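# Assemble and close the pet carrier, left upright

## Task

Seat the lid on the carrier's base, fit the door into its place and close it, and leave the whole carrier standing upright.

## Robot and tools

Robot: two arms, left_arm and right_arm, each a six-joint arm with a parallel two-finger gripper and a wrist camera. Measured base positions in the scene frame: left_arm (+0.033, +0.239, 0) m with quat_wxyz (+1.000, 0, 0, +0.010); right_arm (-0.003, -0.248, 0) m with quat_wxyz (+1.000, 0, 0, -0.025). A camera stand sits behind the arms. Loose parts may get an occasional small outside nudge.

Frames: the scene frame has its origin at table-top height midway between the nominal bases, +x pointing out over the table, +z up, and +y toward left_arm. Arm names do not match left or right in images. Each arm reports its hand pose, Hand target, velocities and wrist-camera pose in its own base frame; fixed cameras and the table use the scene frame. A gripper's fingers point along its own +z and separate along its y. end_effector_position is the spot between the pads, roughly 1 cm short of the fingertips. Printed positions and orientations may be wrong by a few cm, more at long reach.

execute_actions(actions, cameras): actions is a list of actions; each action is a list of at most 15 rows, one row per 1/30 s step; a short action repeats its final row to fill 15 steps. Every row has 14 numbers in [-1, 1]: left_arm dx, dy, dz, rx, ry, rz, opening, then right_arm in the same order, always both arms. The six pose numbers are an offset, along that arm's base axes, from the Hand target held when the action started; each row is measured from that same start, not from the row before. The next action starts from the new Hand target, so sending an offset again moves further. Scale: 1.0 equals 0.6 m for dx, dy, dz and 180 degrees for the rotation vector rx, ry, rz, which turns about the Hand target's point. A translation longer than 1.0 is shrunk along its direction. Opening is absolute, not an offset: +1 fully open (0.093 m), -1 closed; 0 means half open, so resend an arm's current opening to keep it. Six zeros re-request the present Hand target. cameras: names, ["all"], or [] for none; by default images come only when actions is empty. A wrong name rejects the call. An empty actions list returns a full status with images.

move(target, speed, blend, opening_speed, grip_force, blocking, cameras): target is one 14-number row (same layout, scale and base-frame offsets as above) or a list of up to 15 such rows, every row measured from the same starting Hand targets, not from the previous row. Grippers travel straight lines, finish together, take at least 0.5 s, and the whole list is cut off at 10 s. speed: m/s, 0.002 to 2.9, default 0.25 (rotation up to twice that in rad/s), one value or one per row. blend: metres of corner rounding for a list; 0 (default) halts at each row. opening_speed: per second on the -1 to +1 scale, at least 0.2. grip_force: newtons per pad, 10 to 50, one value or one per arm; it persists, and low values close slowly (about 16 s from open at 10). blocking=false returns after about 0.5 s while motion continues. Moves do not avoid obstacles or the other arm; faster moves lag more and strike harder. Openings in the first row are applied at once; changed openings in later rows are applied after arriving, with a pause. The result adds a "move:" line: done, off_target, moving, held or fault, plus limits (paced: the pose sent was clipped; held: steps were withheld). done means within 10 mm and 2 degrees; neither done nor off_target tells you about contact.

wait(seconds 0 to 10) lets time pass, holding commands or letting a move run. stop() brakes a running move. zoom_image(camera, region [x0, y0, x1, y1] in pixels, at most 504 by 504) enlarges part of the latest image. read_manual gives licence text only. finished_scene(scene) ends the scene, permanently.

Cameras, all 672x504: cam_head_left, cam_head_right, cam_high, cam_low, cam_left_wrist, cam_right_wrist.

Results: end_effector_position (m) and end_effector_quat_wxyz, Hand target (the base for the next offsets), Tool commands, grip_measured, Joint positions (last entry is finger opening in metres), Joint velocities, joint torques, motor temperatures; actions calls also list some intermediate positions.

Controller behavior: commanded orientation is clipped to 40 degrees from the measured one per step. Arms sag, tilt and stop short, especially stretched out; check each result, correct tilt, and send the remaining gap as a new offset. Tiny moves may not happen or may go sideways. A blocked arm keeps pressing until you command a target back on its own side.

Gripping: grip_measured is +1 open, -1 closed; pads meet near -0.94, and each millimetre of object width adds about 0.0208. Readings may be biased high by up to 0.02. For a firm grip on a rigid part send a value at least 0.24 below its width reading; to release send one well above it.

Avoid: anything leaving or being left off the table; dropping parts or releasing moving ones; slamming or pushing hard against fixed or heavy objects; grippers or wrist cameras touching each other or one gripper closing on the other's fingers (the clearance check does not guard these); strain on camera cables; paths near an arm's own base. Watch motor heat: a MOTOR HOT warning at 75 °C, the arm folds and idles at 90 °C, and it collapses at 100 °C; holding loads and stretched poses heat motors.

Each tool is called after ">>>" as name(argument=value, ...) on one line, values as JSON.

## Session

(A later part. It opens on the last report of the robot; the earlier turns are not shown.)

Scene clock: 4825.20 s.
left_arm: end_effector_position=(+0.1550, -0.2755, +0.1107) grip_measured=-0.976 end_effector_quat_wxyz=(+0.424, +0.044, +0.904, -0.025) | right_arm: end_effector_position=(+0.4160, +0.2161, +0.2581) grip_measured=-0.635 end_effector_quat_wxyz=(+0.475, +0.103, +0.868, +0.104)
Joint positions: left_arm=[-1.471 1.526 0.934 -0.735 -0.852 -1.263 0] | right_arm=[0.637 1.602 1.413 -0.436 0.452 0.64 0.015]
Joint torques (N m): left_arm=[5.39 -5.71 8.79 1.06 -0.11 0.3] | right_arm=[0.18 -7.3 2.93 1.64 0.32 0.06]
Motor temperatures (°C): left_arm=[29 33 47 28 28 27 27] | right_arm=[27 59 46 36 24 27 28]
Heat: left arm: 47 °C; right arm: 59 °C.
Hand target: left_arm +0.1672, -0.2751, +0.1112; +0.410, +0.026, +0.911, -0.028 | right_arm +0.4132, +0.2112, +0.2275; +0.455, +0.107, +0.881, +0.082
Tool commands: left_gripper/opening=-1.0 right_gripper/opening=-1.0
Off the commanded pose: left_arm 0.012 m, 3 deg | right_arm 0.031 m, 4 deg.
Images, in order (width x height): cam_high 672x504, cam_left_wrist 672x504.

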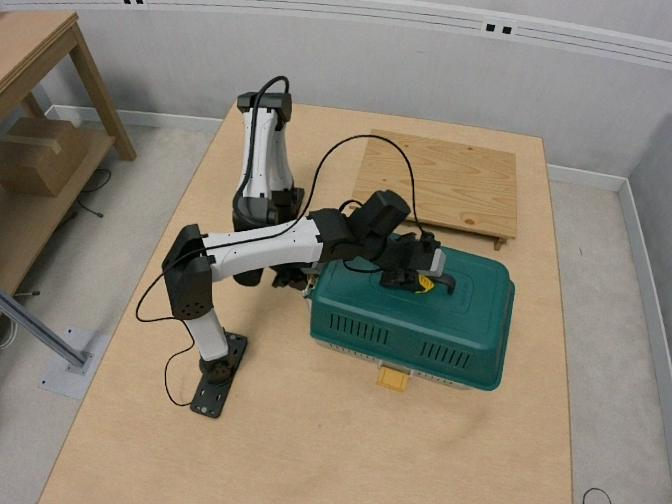

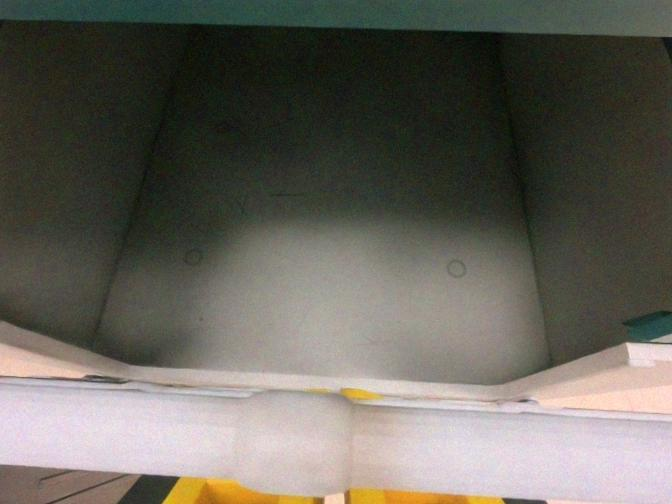

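>>> move(target=[0.0,0,0,0,0,0,-1,0.025,0.004,0.02,0,0,0,-1], speed=0.03, cameras=["cam_head_left","cam_low","cam_high"])

>>> zoom_image(camera="cam_head_left", region=[280, 200, 410, 300])

>>> zoom_image(camera="cam_low", region=[270, 190, 430, 310])

>>> zoom_image(camera="cam_high", region=[290, 230, 370, 360])

Scene clock: 4849.20 s.
left_arm: end_effector_position=(+0.1621, -0.2751, +0.1109) grip_measured=-0.976 end_effector_quat_wxyz=(+0.423, +0.039, +0.905, -0.024) | right_arm: end_effector_position=(+0.4244, +0.2154, +0.2589) grip_measured=-0.635 end_effector_quat_wxyz=(+0.474, +0.102, +0.869, +0.096)
Joint positions: left_arm=[-1.444 1.526 0.934 -0.715 -0.846 -1.239 0] | right_arm=[0.625 1.634 1.454 -0.453 0.452 0.626 0.015]
Joint torques (N m): left_arm=[2.8 -5.65 8.85 0.89 -0.15 0.07] | right_arm=[-0.44 -6 7.54 1.41 0.18 0.06]
Motor temperatures (°C): left_arm=[29 33 47 29 28 27 27] | right_arm=[27 57 45 36 24 27 28]
Heat: left arm: 47 °C; right arm: 57 °C.
Hand target: left_arm +0.1672, -0.2751, +0.1112; +0.410, +0.026, +0.911, -0.028 | right_arm +0.4282, +0.2136, +0.2395; +0.455, +0.107, +0.881, +0.082
Off the commanded pose: left_arm 0.005 m, 2 deg | right_arm 0.020 m, 3 deg.
move: off_target (right_arm)
Images, in order (width x height): cam_head_left 672x504, cam_high 672x504, cam_low 672x504.

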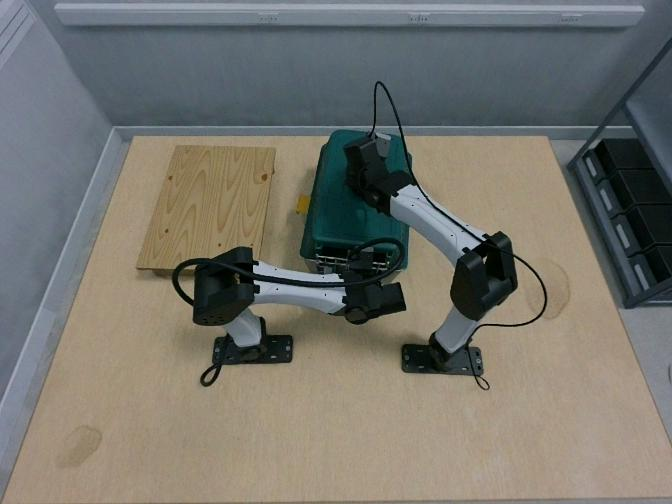

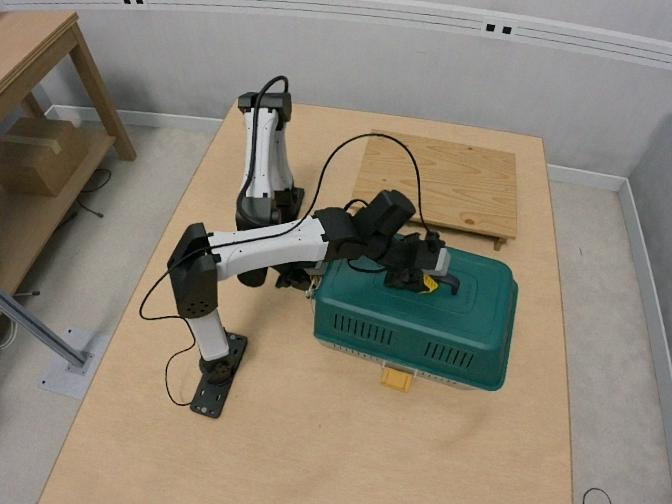

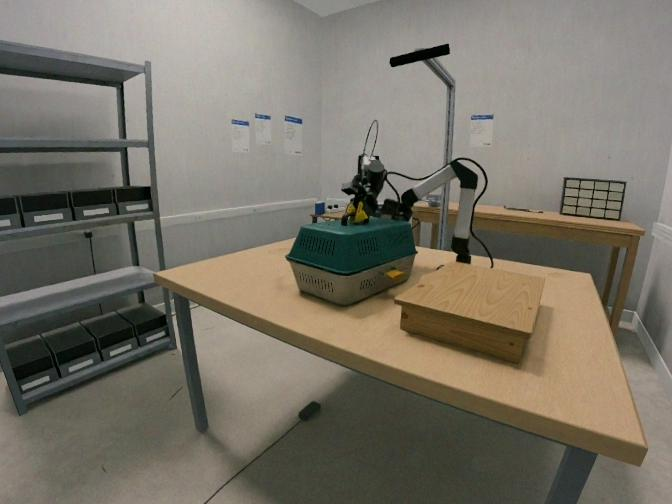

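Scaled by 3.877 from the camera's 672x504 image, which has a finer 960x720 frame.

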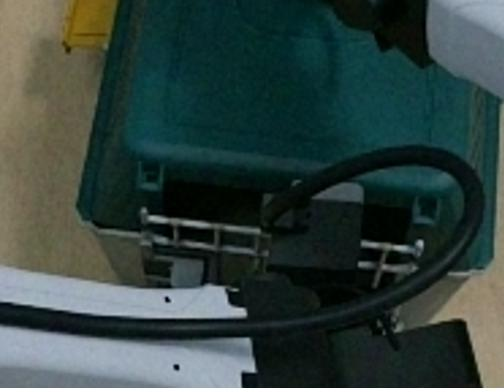

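Scaled by 3.150 from the camera's 672x504 image, which has a finer 960x720 frame.

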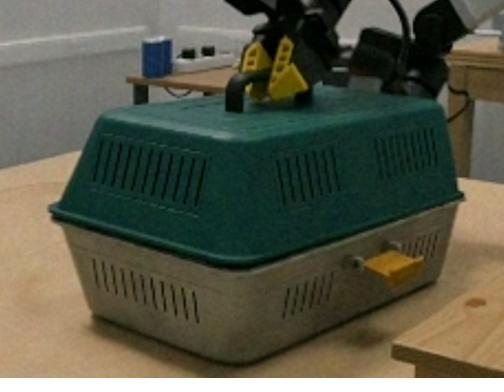

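Scaled by 3.877 from the camera's 672x504 image, which has a finer 960x720 frame.

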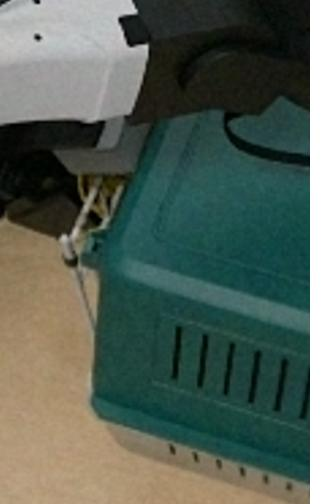

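>>> move(target=[-0.025,0,0,0,0,0,-1,0.02,0.0,0.035,0,0,0,-1], speed=0.03, cameras=["cam_head_left","cam_low","cam_high"])

>>> zoom_image(camera="cam_head_left", region=[280, 200, 410, 300])

>>> zoom_image(camera="cam_low", region=[270, 190, 430, 310])

>>> zoom_image(camera="cam_high", region=[290, 230, 370, 360])

Scene clock: 4879.17 s.
left_arm: end_effector_position=(+0.1620, -0.2707, +0.1107) grip_measured=-0.976 end_effector_quat_wxyz=(+0.424, +0.015, +0.905, -0.026) | right_arm: end_effector_position=(+0.4280, +0.2178, +0.2611) grip_measured=-0.635 end_effector_quat_wxyz=(+0.452, +0.098, +0.883, +0.084)
Joint positions: left_arm=[-1.445 1.526 0.934 -0.739 -0.853 -1.302 0] | right_arm=[0.62 1.685 1.563 -0.571 0.438 0.633 0.015]
Joint torques (N m): left_arm=[-2.67 -5.07 9.84 0.39 -0.23 -0.04] | right_arm=[-1.76 -7.09 9.24 1.7 0.17 -0.16]
Motor temperatures (°C): left_arm=[29 33 47 28 28 27 27] | right_arm=[27 52 47 34 24 27 28]
Heat: left arm: 47 °C; right arm: 52 °C.
Hand target: left_arm +0.1522, -0.2751, +0.1112; +0.410, +0.026, +0.911, -0.028 | right_arm +0.4403, +0.2135, +0.2604; +0.455, +0.107, +0.881, +0.081
Off the commanded pose: left_arm 0.011 m, 2 deg | right_arm 0.013 m, 1 deg.
move: off_target (left_arm, right_arm)
Images, in order (width x height): cam_head_left 672x504, cam_high 672x504, cam_low 672x504.

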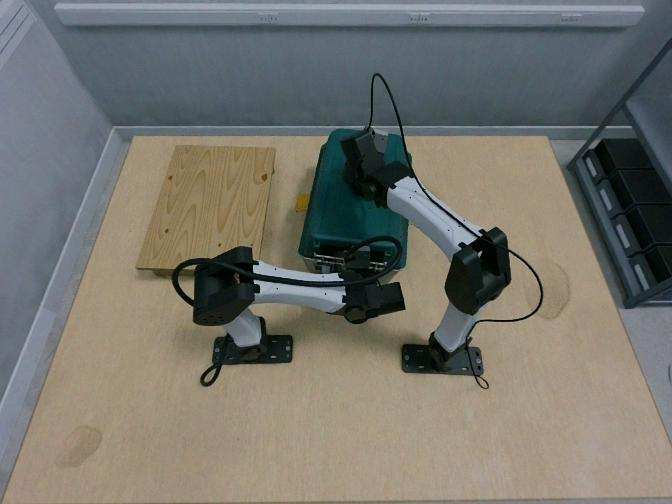

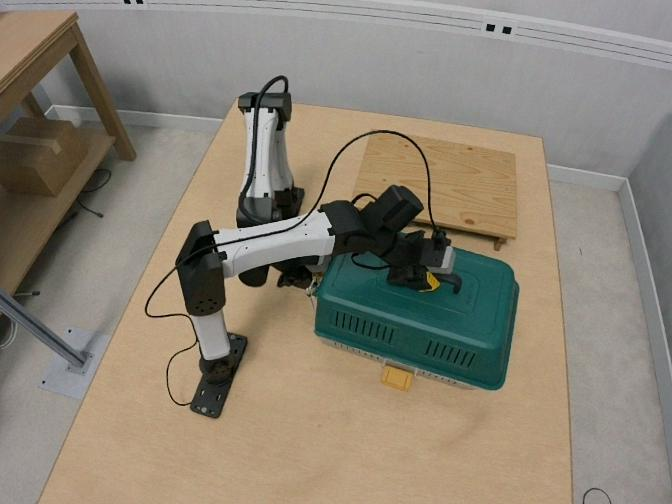

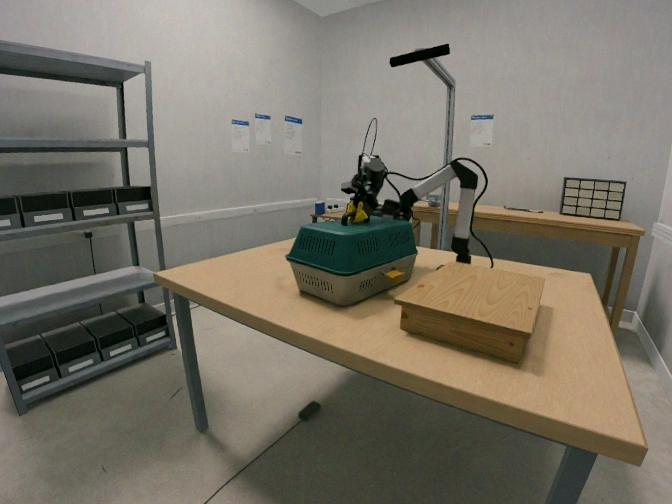

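Scaled by 3.877 from the camera's 672x504 image, which has a finer 960x720 frame.

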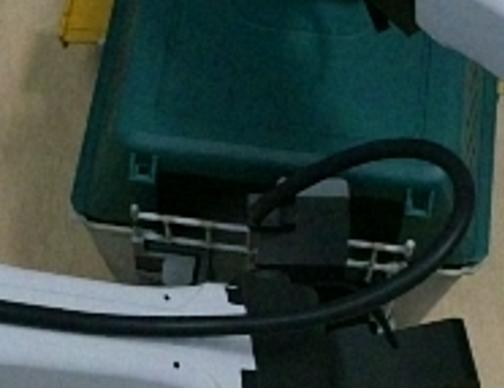

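Scaled by 3.150 from the camera's 672x504 image, which has a finer 960x720 frame.

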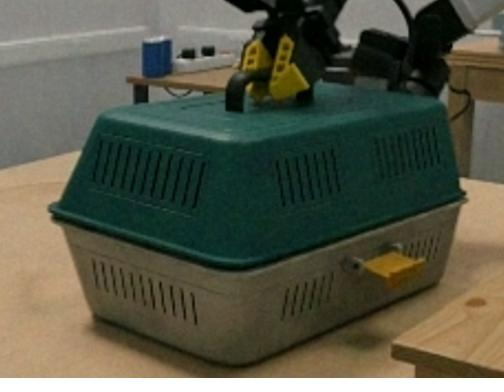

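Scaled by 3.877 from the camera's 672x504 image, which has a finer 960x720 frame.

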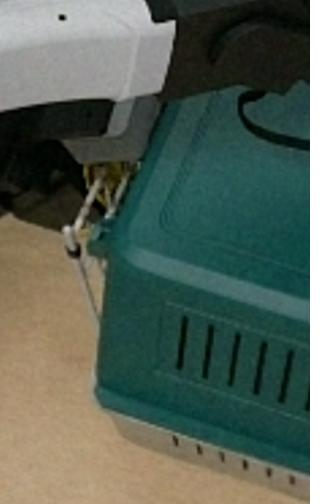

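>>> move(target=[0.027,0,0,0,0.0,0,-1,0.015,0.0,0.0,0,0,0,-1], speed=0.03, cameras=["cam_head_left","cam_high"])

>>> zoom_image(camera="cam_head_left", region=[280, 200, 410, 300])

>>> zoom_image(camera="cam_high", region=[290, 230, 370, 360])

>>> zoom_image(camera="cam_head_left", region=[300, 235, 340, 275])

Scene clock: 4887.97 s.
left_arm: end_effector_position=(+0.1700, -0.2713, +0.1113) grip_measured=-0.976 end_effector_quat_wxyz=(+0.425, +0.021, +0.905, -0.022) | right_arm: end_effector_position=(+0.4355, +0.2178, +0.2631) grip_measured=-0.635 end_effector_quat_wxyz=(+0.451, +0.099, +0.883, +0.084)
Joint positions: left_arm=[-1.416 1.526 0.934 -0.71 -0.847 -1.248 0] | right_arm=[0.608 1.71 1.599 -0.579 0.43 0.626 0.015]
Joint torques (N m): left_arm=[0.44 -5.67 8.84 0.89 -0.11 0.25] | right_arm=[-1.88 -7.09 8.85 1.79 0.16 -0.17]
Heat: left arm: 47 °C; right arm: 52 °C.
Hand target: left_arm +0.1685, -0.2751, +0.1112; +0.410, +0.025, +0.911, -0.028 | right_arm +0.4493, +0.2136, +0.2606; +0.455, +0.107, +0.880, +0.082
Off the commanded pose: left_arm 0.004 m, 2 deg | right_arm 0.015 m, 1 deg.
move: off_target (right_arm)
Images, in order (width x height): cam_head_left 672x504, cam_high 672x504.

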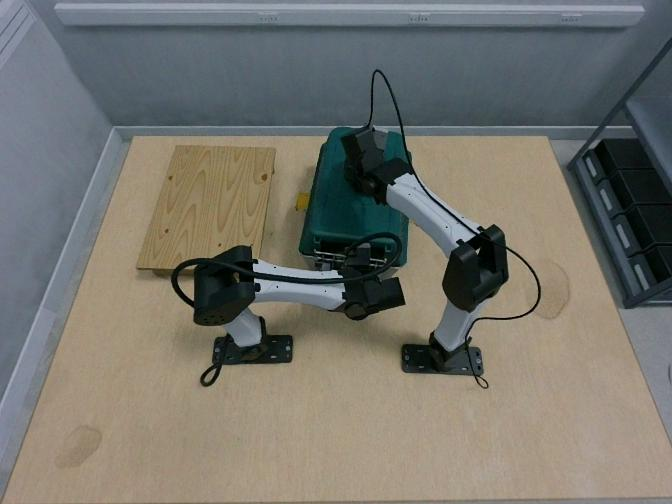

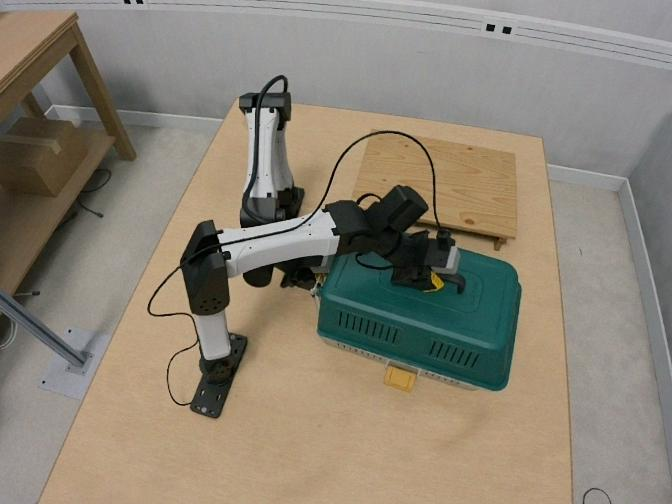

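Scaled by 3.877 from the camera's 672x504 image, which has a finer 960x720 frame.

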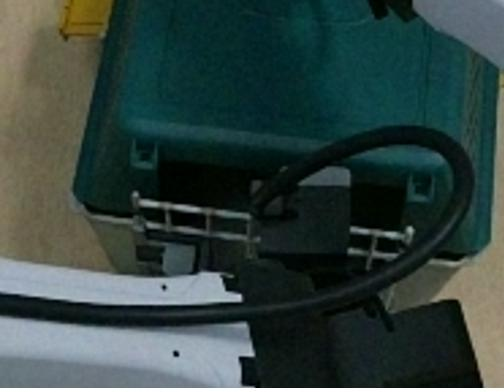

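Scaled by 3.877 from the camera's 672x504 image, which has a finer 960x720 frame.

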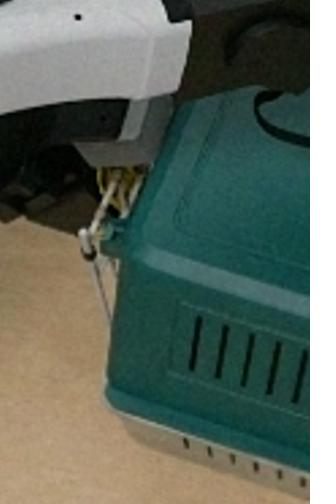

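Scaled by 12.600 from the camera's 672x504 image, which has a finer 960x720 frame.

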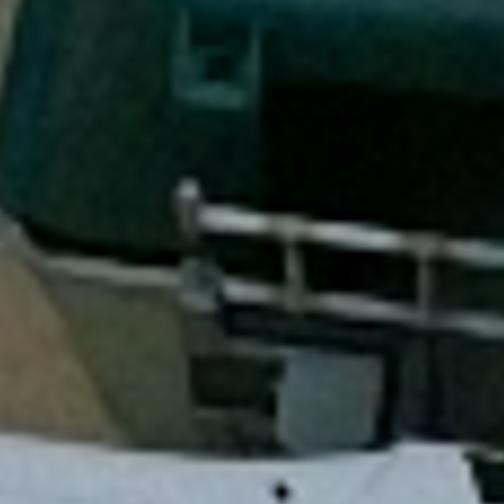

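>>> wait(seconds=0, cameras=["cam_head_right","cam_head_left"])

>>> zoom_image(camera="cam_head_right", region=[380, 250, 410, 295])

>>> zoom_image(camera="cam_head_left", region=[365, 250, 395, 300])

>>> zoom_image(camera="cam_head_right", region=[290, 215, 410, 300])

Scene clock: 4916.83 s.
left_arm: end_effector_position=(+0.1700, -0.2713, +0.1113) grip_measured=-0.976 end_effector_quat_wxyz=(+0.425, +0.021, +0.905, -0.022) | right_arm: end_effector_position=(+0.4355, +0.2178, +0.2631) grip_measured=-0.635 end_effector_quat_wxyz=(+0.451, +0.098, +0.883, +0.084)
Joint positions: left_arm=[-1.416 1.526 0.934 -0.71 -0.847 -1.248 0] | right_arm=[0.608 1.71 1.599 -0.579 0.43 0.625 0.015]
Joint torques (N m): left_arm=[0.42 -5.65 8.85 0.89 -0.11 0.22] | right_arm=[-1.87 -7.09 8.87 1.79 0.15 -0.18]
Motor temperatures (°C): left_arm=[28 33 47 28 28 27 27] | right_arm=[27 53 52 37 24 27 28]
Heat: left arm: 47 °C; right arm: 53 °C.
Hand target: left_arm +0.1685, -0.2751, +0.1112; +0.410, +0.026, +0.911, -0.028 | right_arm +0.4493, +0.2135, +0.2606; +0.455, +0.107, +0.880, +0.082
Tool commands: left_gripper/opening=-1.0 right_gripper/opening=-1.0
Off the commanded pose: left_arm 0.004 m, 2 deg | right_arm 0.015 m, 1 deg.
Images, in order (width x height): cam_head_left 672x504, cam_head_right 672x504.

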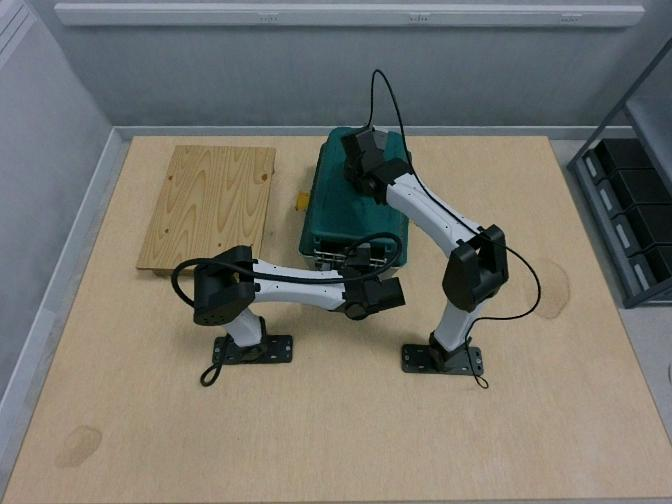

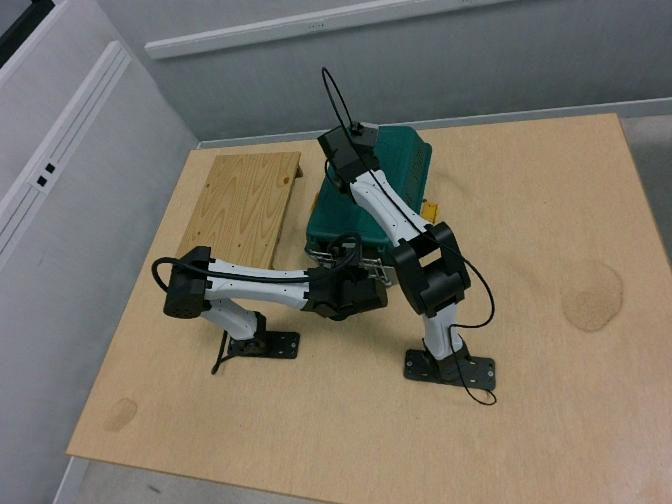

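Scaled by 11.200 from the camera's 672x504 image, which has a finer 960x720 frame.

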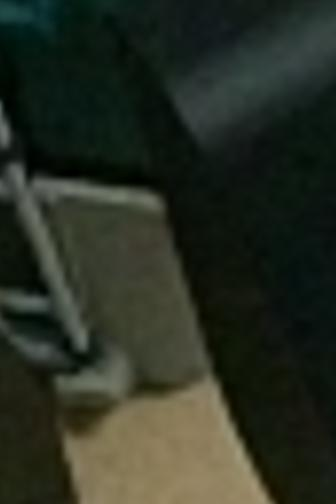

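Scaled by 10.080 from the camera's 672x504 image, which has a finer 960x720 frame.

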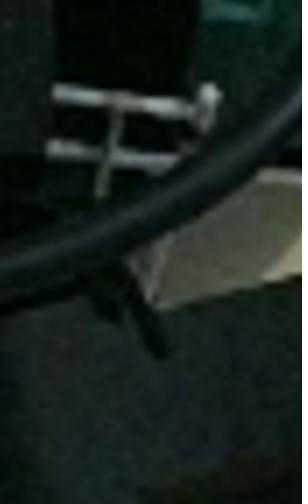

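Scaled by 4.200 from the camera's 672x504 image, which has a finer 960x720 frame.

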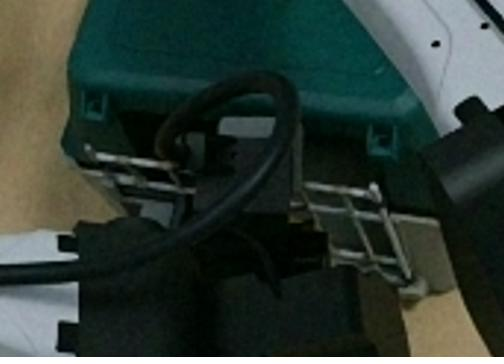

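>>> move(target=[[0.0025,0,0,0,0.0,0,-1,0.0,0.0,0.07,0,0.004,0,-1],[0.0025,0,0,0,0.0,0,-1,-0.04,0.0,0.07,0,0.004,0,-1]], speed=0.06, cameras=["cam_head_left","cam_low","cam_head_right"])

>>> zoom_image(camera="cam_head_left", region=[280, 200, 410, 300])

>>> zoom_image(camera="cam_low", region=[270, 190, 430, 310])

>>> zoom_image(camera="cam_head_right", region=[290, 215, 410, 300])

Scene clock: 4975.07 s.
left_arm: end_effector_position=(+0.1718, -0.2716, +0.1111) grip_measured=-0.976 end_effector_quat_wxyz=(+0.423, +0.023, +0.905, -0.022) | right_arm: end_effector_position=(+0.4314, +0.2146, +0.2736) grip_measured=-0.635 end_effector_quat_wxyz=(+0.419, +0.097, +0.901, +0.063)
Joint positions: left_arm=[-1.408 1.526 0.934 -0.702 -0.842 -1.233 0] | right_arm=[0.606 1.762 1.766 -0.783 0.423 0.641 0.015]
Joint torques (N m): left_arm=[0.21 -5.71 8.77 0.88 -0.16 0.15] | right_arm=[1.28 -14.64 6.97 1.7 0.42 -0.01]
Heat: left arm: 47 °C; right arm: 54 °C.
Hand target: left_arm +0.1700, -0.2751, +0.1112; +0.410, +0.026, +0.911, -0.028 | right_arm +0.4253, +0.2135, +0.3025; +0.449, +0.107, +0.883, +0.081
Off the commanded pose: left_arm 0.004 m, 2 deg | right_arm 0.030 m, 5 deg.
move: off_target (right_arm)
Images, in order (width x height): cam_head_left 672x504, cam_head_right 672x504, cam_low 672x504.

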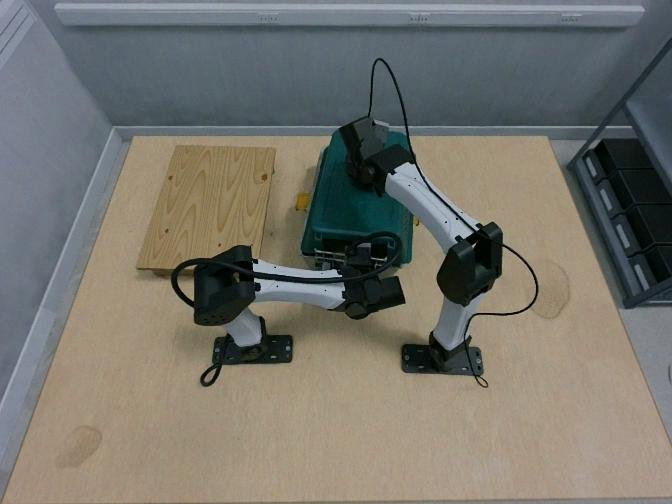

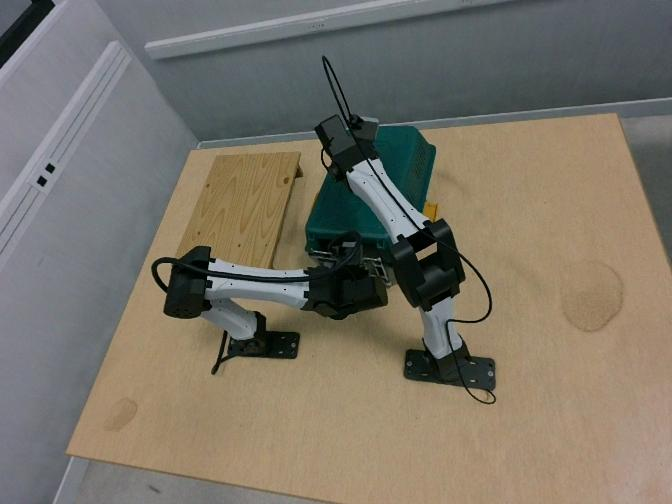

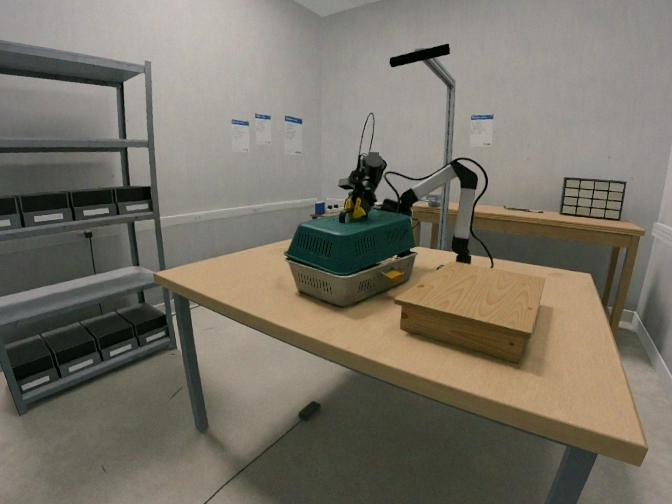

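Scaled by 3.877 from the camera's 672x504 image, which has a finer 960x720 frame.

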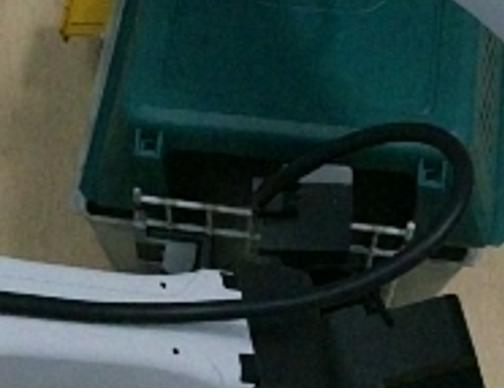

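Scaled by 3.150 from the camera's 672x504 image, which has a finer 960x720 frame.

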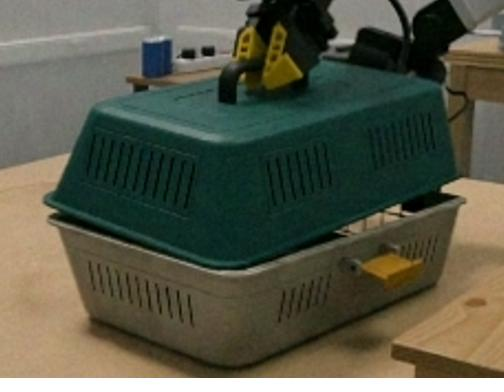

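Scaled by 4.200 from the camera's 672x504 image, which has a finer 960x720 frame.

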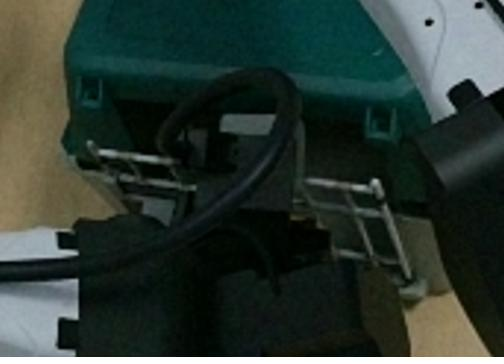

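>>> move(target=[0,0,0,0,0.0,0,-1,-0.03,0.006,0.01,0.004,-0.014,0,-1], speed=0.06, cameras=["cam_head_left","cam_low"])

>>> zoom_image(camera="cam_head_left", region=[280, 200, 410, 300])

>>> zoom_image(camera="cam_low", region=[270, 190, 430, 310])

Scene clock: 4989.27 s.
left_arm: end_effector_position=(+0.1717, -0.2714, +0.1110) grip_measured=-0.976 end_effector_quat_wxyz=(+0.423, +0.025, +0.905, -0.020) | right_arm: end_effector_position=(+0.4247, +0.2107, +0.2938) grip_measured=-0.635 end_effector_quat_wxyz=(+0.464, +0.108, +0.877, +0.069)
Joint positions: left_arm=[-1.409 1.526 0.934 -0.703 -0.842 -1.23 0] | right_arm=[0.628 1.686 1.684 -0.686 0.489 0.638 0.015]
Joint torques (N m): left_arm=[0.24 -5.71 8.77 0.9 -0.15 0.13] | right_arm=[2.96 -13.45 6.5 1.38 0.21 0.18]
Motor temperatures (°C): left_arm=[28 34 47 28 28 27 27] | right_arm=[27 56 55 37 24 27 28]
Heat: left arm: 47 °C; right arm: 56 °C.
Hand target: left_arm +0.1700, -0.2751, +0.1112; +0.410, +0.025, +0.911, -0.028 | right_arm +0.4073, +0.2172, +0.3084; +0.468, +0.108, +0.873, +0.089
Off the commanded pose: left_arm 0.004 m, 2 deg | right_arm 0.024 m, 2 deg.
move: off_target (right_arm)
Images, in order (width x height): cam_head_left 672x504, cam_low 672x504.

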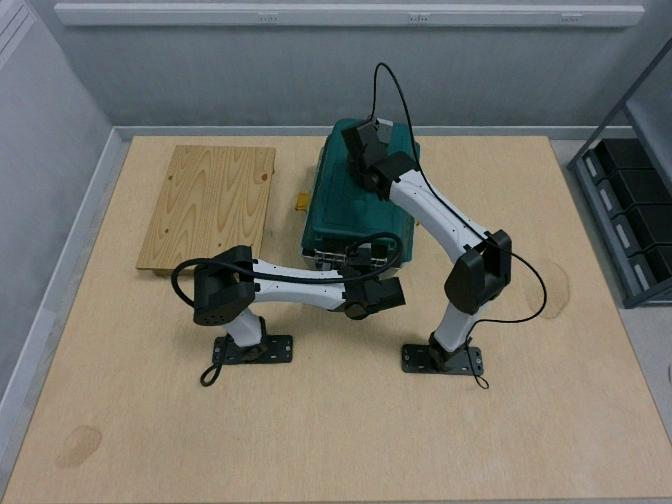

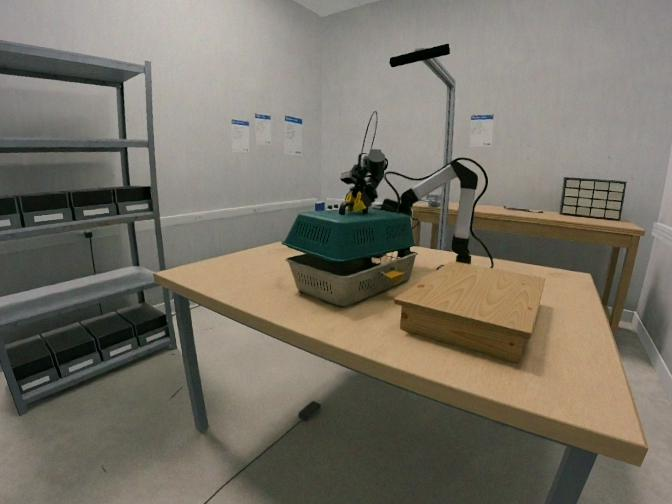

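Scaled by 3.877 from the camera's 672x504 image, which has a finer 960x720 frame.

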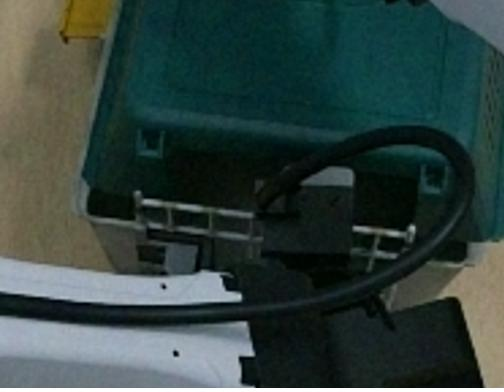

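Scaled by 3.150 from the camera's 672x504 image, which has a finer 960x720 frame.

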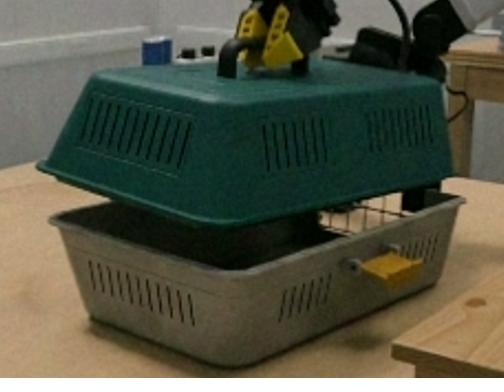

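>>> move(target=[0,0,0,0,0.0,0,-1,-0.018,0.016,0.0,0.0,0,0,-1], speed=0.06, cameras=["cam_head_left","cam_low","cam_head_right"])

>>> zoom_image(camera="cam_head_left", region=[280, 200, 410, 300])

>>> zoom_image(camera="cam_low", region=[270, 190, 430, 310])

>>> zoom_image(camera="cam_head_right", region=[290, 215, 410, 300])

Scene clock: 5003.57 s.
left_arm: end_effector_position=(+0.1705, -0.2713, +0.1108) grip_measured=-0.976 end_effector_quat_wxyz=(+0.423, +0.027, +0.906, -0.019) | right_arm: end_effector_position=(+0.4209, +0.2151, +0.2990) grip_measured=-0.635 end_effector_quat_wxyz=(+0.476, +0.101, +0.872, +0.058)
Joint positions: left_arm=[-1.413 1.526 0.934 -0.708 -0.842 -1.23 0] | right_arm=[0.655 1.682 1.684 -0.679 0.533 0.625 0.015]
Joint torques (N m): left_arm=[0.64 -5.7 8.76 0.94 -0.15 0.12] | right_arm=[4.16 -13.56 6.26 1.16 0.12 0.6]
Motor temperatures (°C): left_arm=[28 34 47 28 28 27 27] | right_arm=[28 62 53 36 24 27 28]
Heat: left arm: 47 °C; right arm: 62 °C.
Hand target: left_arm +0.1700, -0.2751, +0.1112; +0.410, +0.025, +0.911, -0.028 | right_arm +0.3965, +0.2268, +0.3083; +0.467, +0.108, +0.873, +0.089
Off the commanded pose: left_arm 0.004 m, 2 deg | right_arm 0.029 m, 4 deg.
move: off_target (right_arm)
Images, in order (width x height): cam_head_left 672x504, cam_head_right 672x504, cam_low 672x504.

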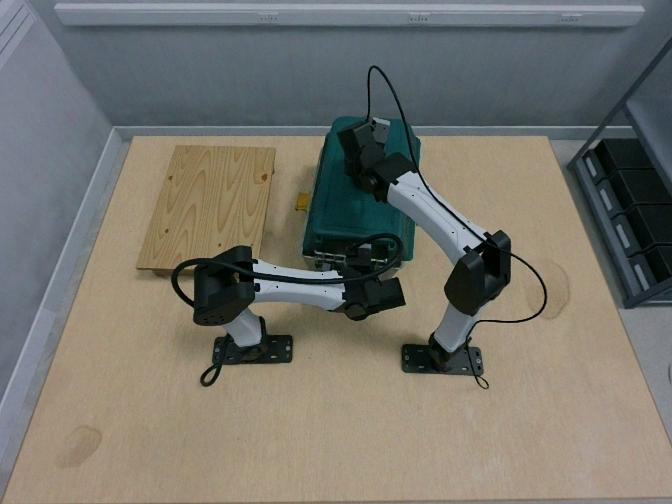

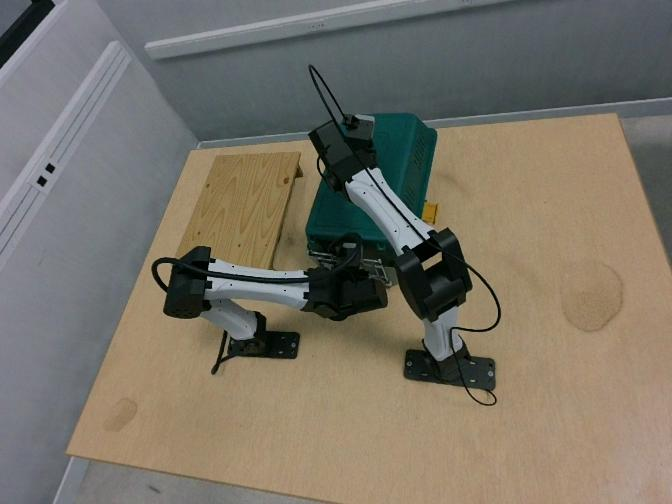

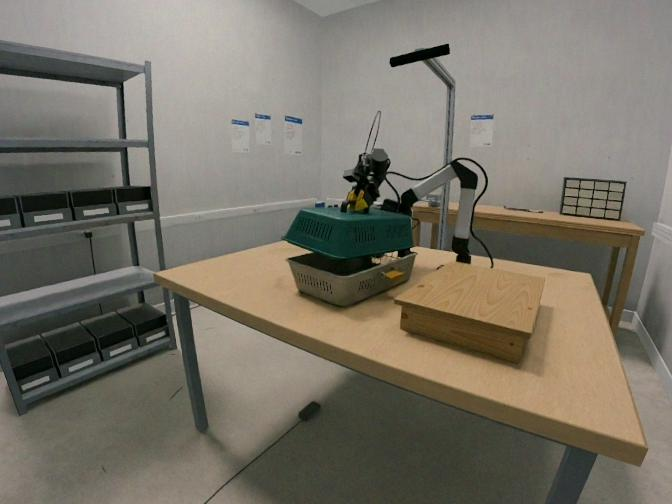

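Scaled by 3.877 from the camera's 672x504 image, which has a finer 960x720 frame.

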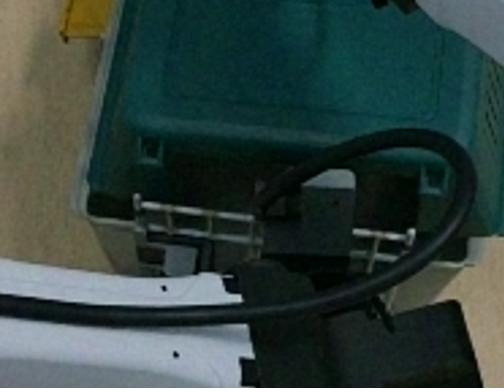

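Scaled by 3.150 from the camera's 672x504 image, which has a finer 960x720 frame.

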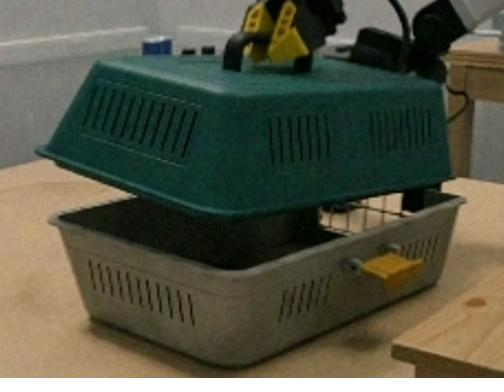

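Scaled by 4.200 from the camera's 672x504 image, which has a finer 960x720 frame.

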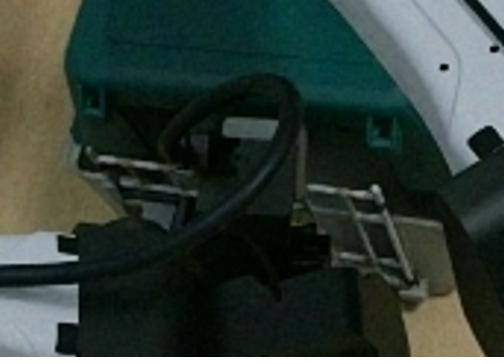

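>>> move(target=[0,0,0,0,0.0,0,-1,0.004,0.0,0.04,0.0,0.02,0,-1], speed=0.06, cameras=["cam_head_left","cam_low","cam_head_right"])

>>> zoom_image(camera="cam_head_left", region=[280, 200, 410, 300])

>>> zoom_image(camera="cam_low", region=[270, 190, 430, 310])

Scene clock: 5016.57 s.
left_arm: end_effector_position=(+0.1709, -0.2713, +0.1107) grip_measured=-0.976 end_effector_quat_wxyz=(+0.422, +0.026, +0.906, -0.020) | right_arm: end_effector_position=(+0.4010, +0.2232, +0.3169) grip_measured=-0.635 end_effector_quat_wxyz=(+0.431, +0.100, +0.894, +0.067)
Joint positions: left_arm=[-1.411 1.526 0.934 -0.706 -0.841 -1.23 0] | right_arm=[0.68 1.726 1.888 -0.937 0.487 0.695 0.015]
Joint torques (N m): left_arm=[0.43 -5.7 8.77 0.92 -0.17 0.13] | right_arm=[0.91 -9.84 9.78 1.38 0.23 0.15]
Motor temperatures (°C): left_arm=[28 34 47 28 28 27 27] | right_arm=[28 65 52 35 24 27 28]
Heat: left arm: 47 °C; right arm: 65 °C.
Hand target: left_arm +0.1700, -0.2751, +0.1112; +0.410, +0.026, +0.911, -0.028 | right_arm +0.3989, +0.2268, +0.3323; +0.440, +0.111, +0.887, +0.085
Off the commanded pose: left_arm 0.004 m, 2 deg | right_arm 0.016 m, 3 deg.
move: off_target (right_arm)
Images, in order (width x height): cam_head_left 672x504, cam_head_right 672x504, cam_low 672x504.

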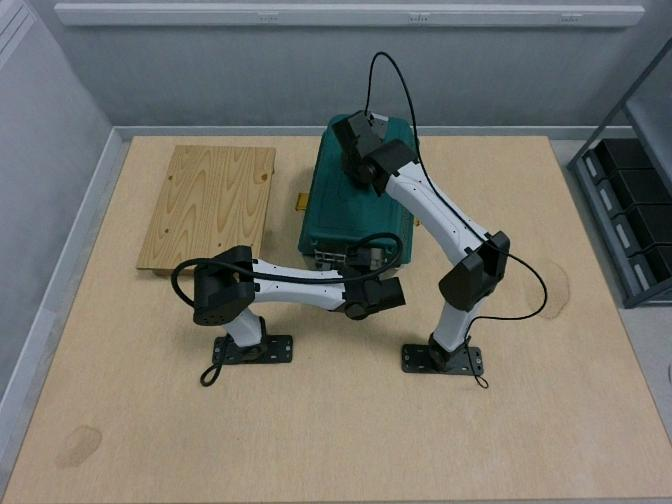

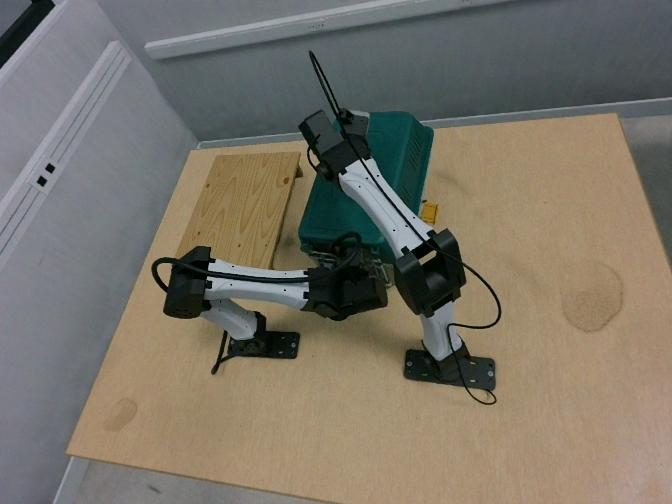

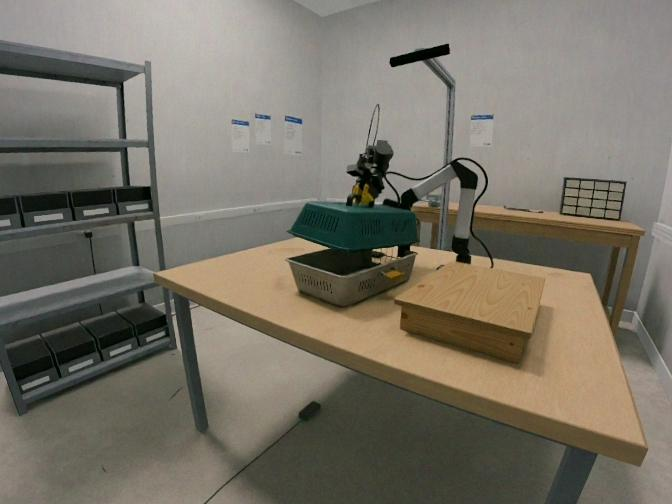

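Scaled by 3.877 from the camera's 672x504 image, which has a finer 960x720 frame.

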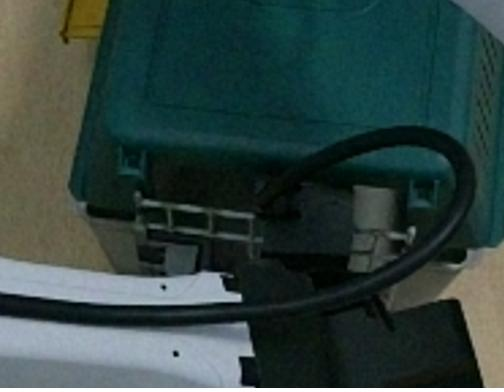

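Scaled by 3.150 from the camera's 672x504 image, which has a finer 960x720 frame.

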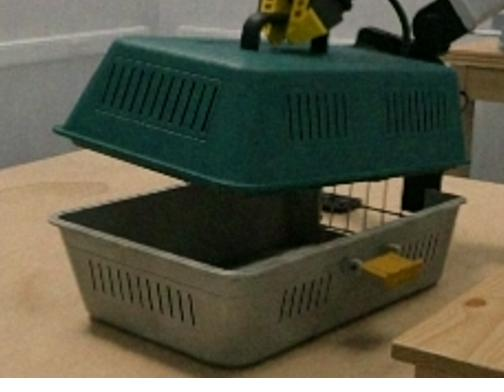

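>>> move(target=[0,0,0,0,0.0,0,-1,0.012,0.0,0.01,0.004,0.035,0,-1], speed=0.06, cameras=["cam_head_left","cam_low","cam_head_right"])

>>> zoom_image(camera="cam_head_left", region=[280, 200, 410, 300])

>>> zoom_image(camera="cam_low", region=[270, 190, 430, 310])

>>> zoom_image(camera="cam_head_left", region=[360, 240, 400, 300])

Scene clock: 5033.50 s.
left_arm: end_effector_position=(+0.1709, -0.2713, +0.1107) grip_measured=-0.976 end_effector_quat_wxyz=(+0.422, +0.026, +0.906, -0.020) | right_arm: end_effector_position=(+0.4077, +0.2283, +0.3256) grip_measured=-0.635 end_effector_quat_wxyz=(+0.386, +0.105, +0.914, +0.068)
Joint positions: left_arm=[-1.411 1.526 0.934 -0.706 -0.841 -1.23 0] | right_arm=[0.657 1.874 2.188 -1.173 0.417 0.728 0.015]
Joint torques (N m): left_arm=[0.43 -5.71 8.77 0.93 -0.17 0.12] | right_arm=[-0.13 -10.74 9.29 1.23 0.12 0.15]
Motor temperatures (°C): left_arm=[28 34 47 28 28 27 27] | right_arm=[28 64 55 34 24 27 28]
Heat: left arm: 47 °C; right arm: 64 °C.
Hand target: left_arm +0.1700, -0.2751, +0.1112; +0.410, +0.026, +0.911, -0.028 | right_arm +0.4061, +0.2268, +0.3383; +0.390, +0.118, +0.909, +0.085
Off the commanded pose: left_arm 0.004 m, 2 deg | right_arm 0.013 m, 3 deg.
move: off_target (right_arm)
Images, in order (width x height): cam_head_left 672x504, cam_head_right 672x504, cam_low 672x504.

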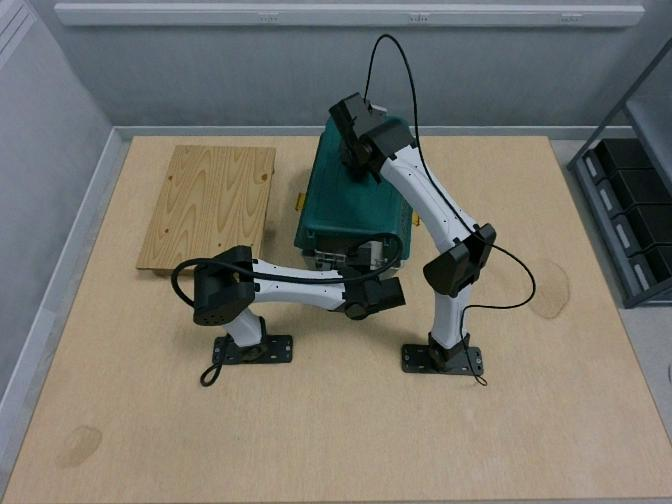

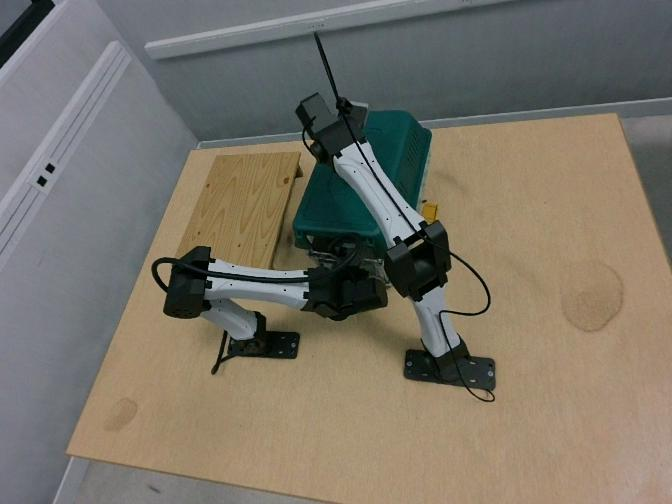

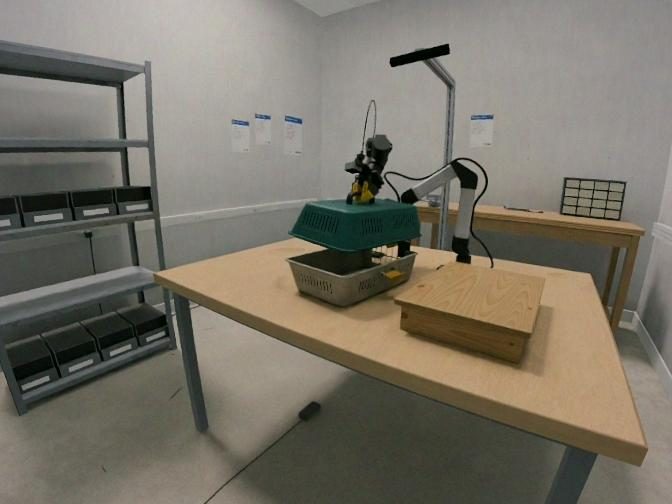

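Scaled by 3.877 from the camera's 672x504 image, which has a finer 960x720 frame.

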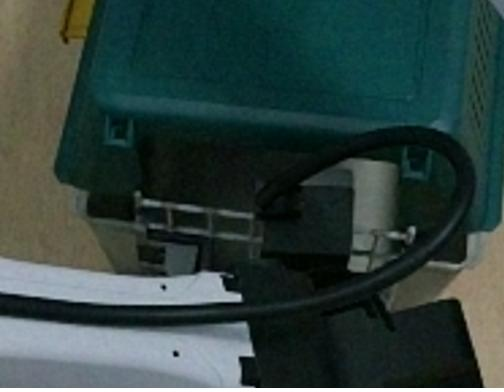

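Scaled by 3.150 from the camera's 672x504 image, which has a finer 960x720 frame.

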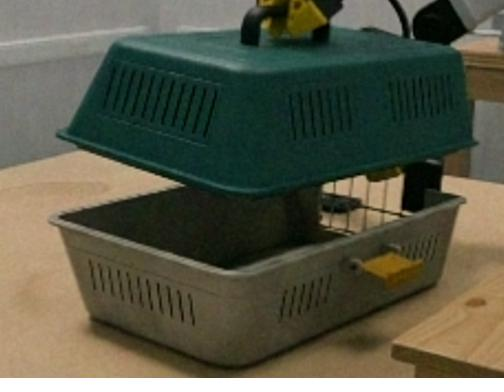

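Scaled by 8.400 from the camera's 672x504 image, which has a finer 960x720 frame.

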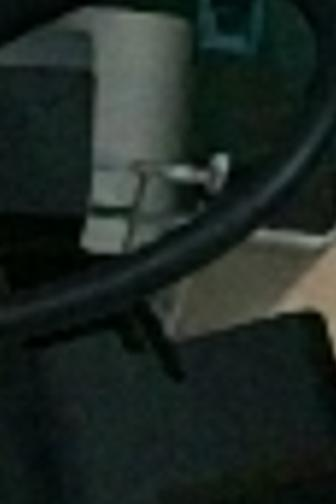

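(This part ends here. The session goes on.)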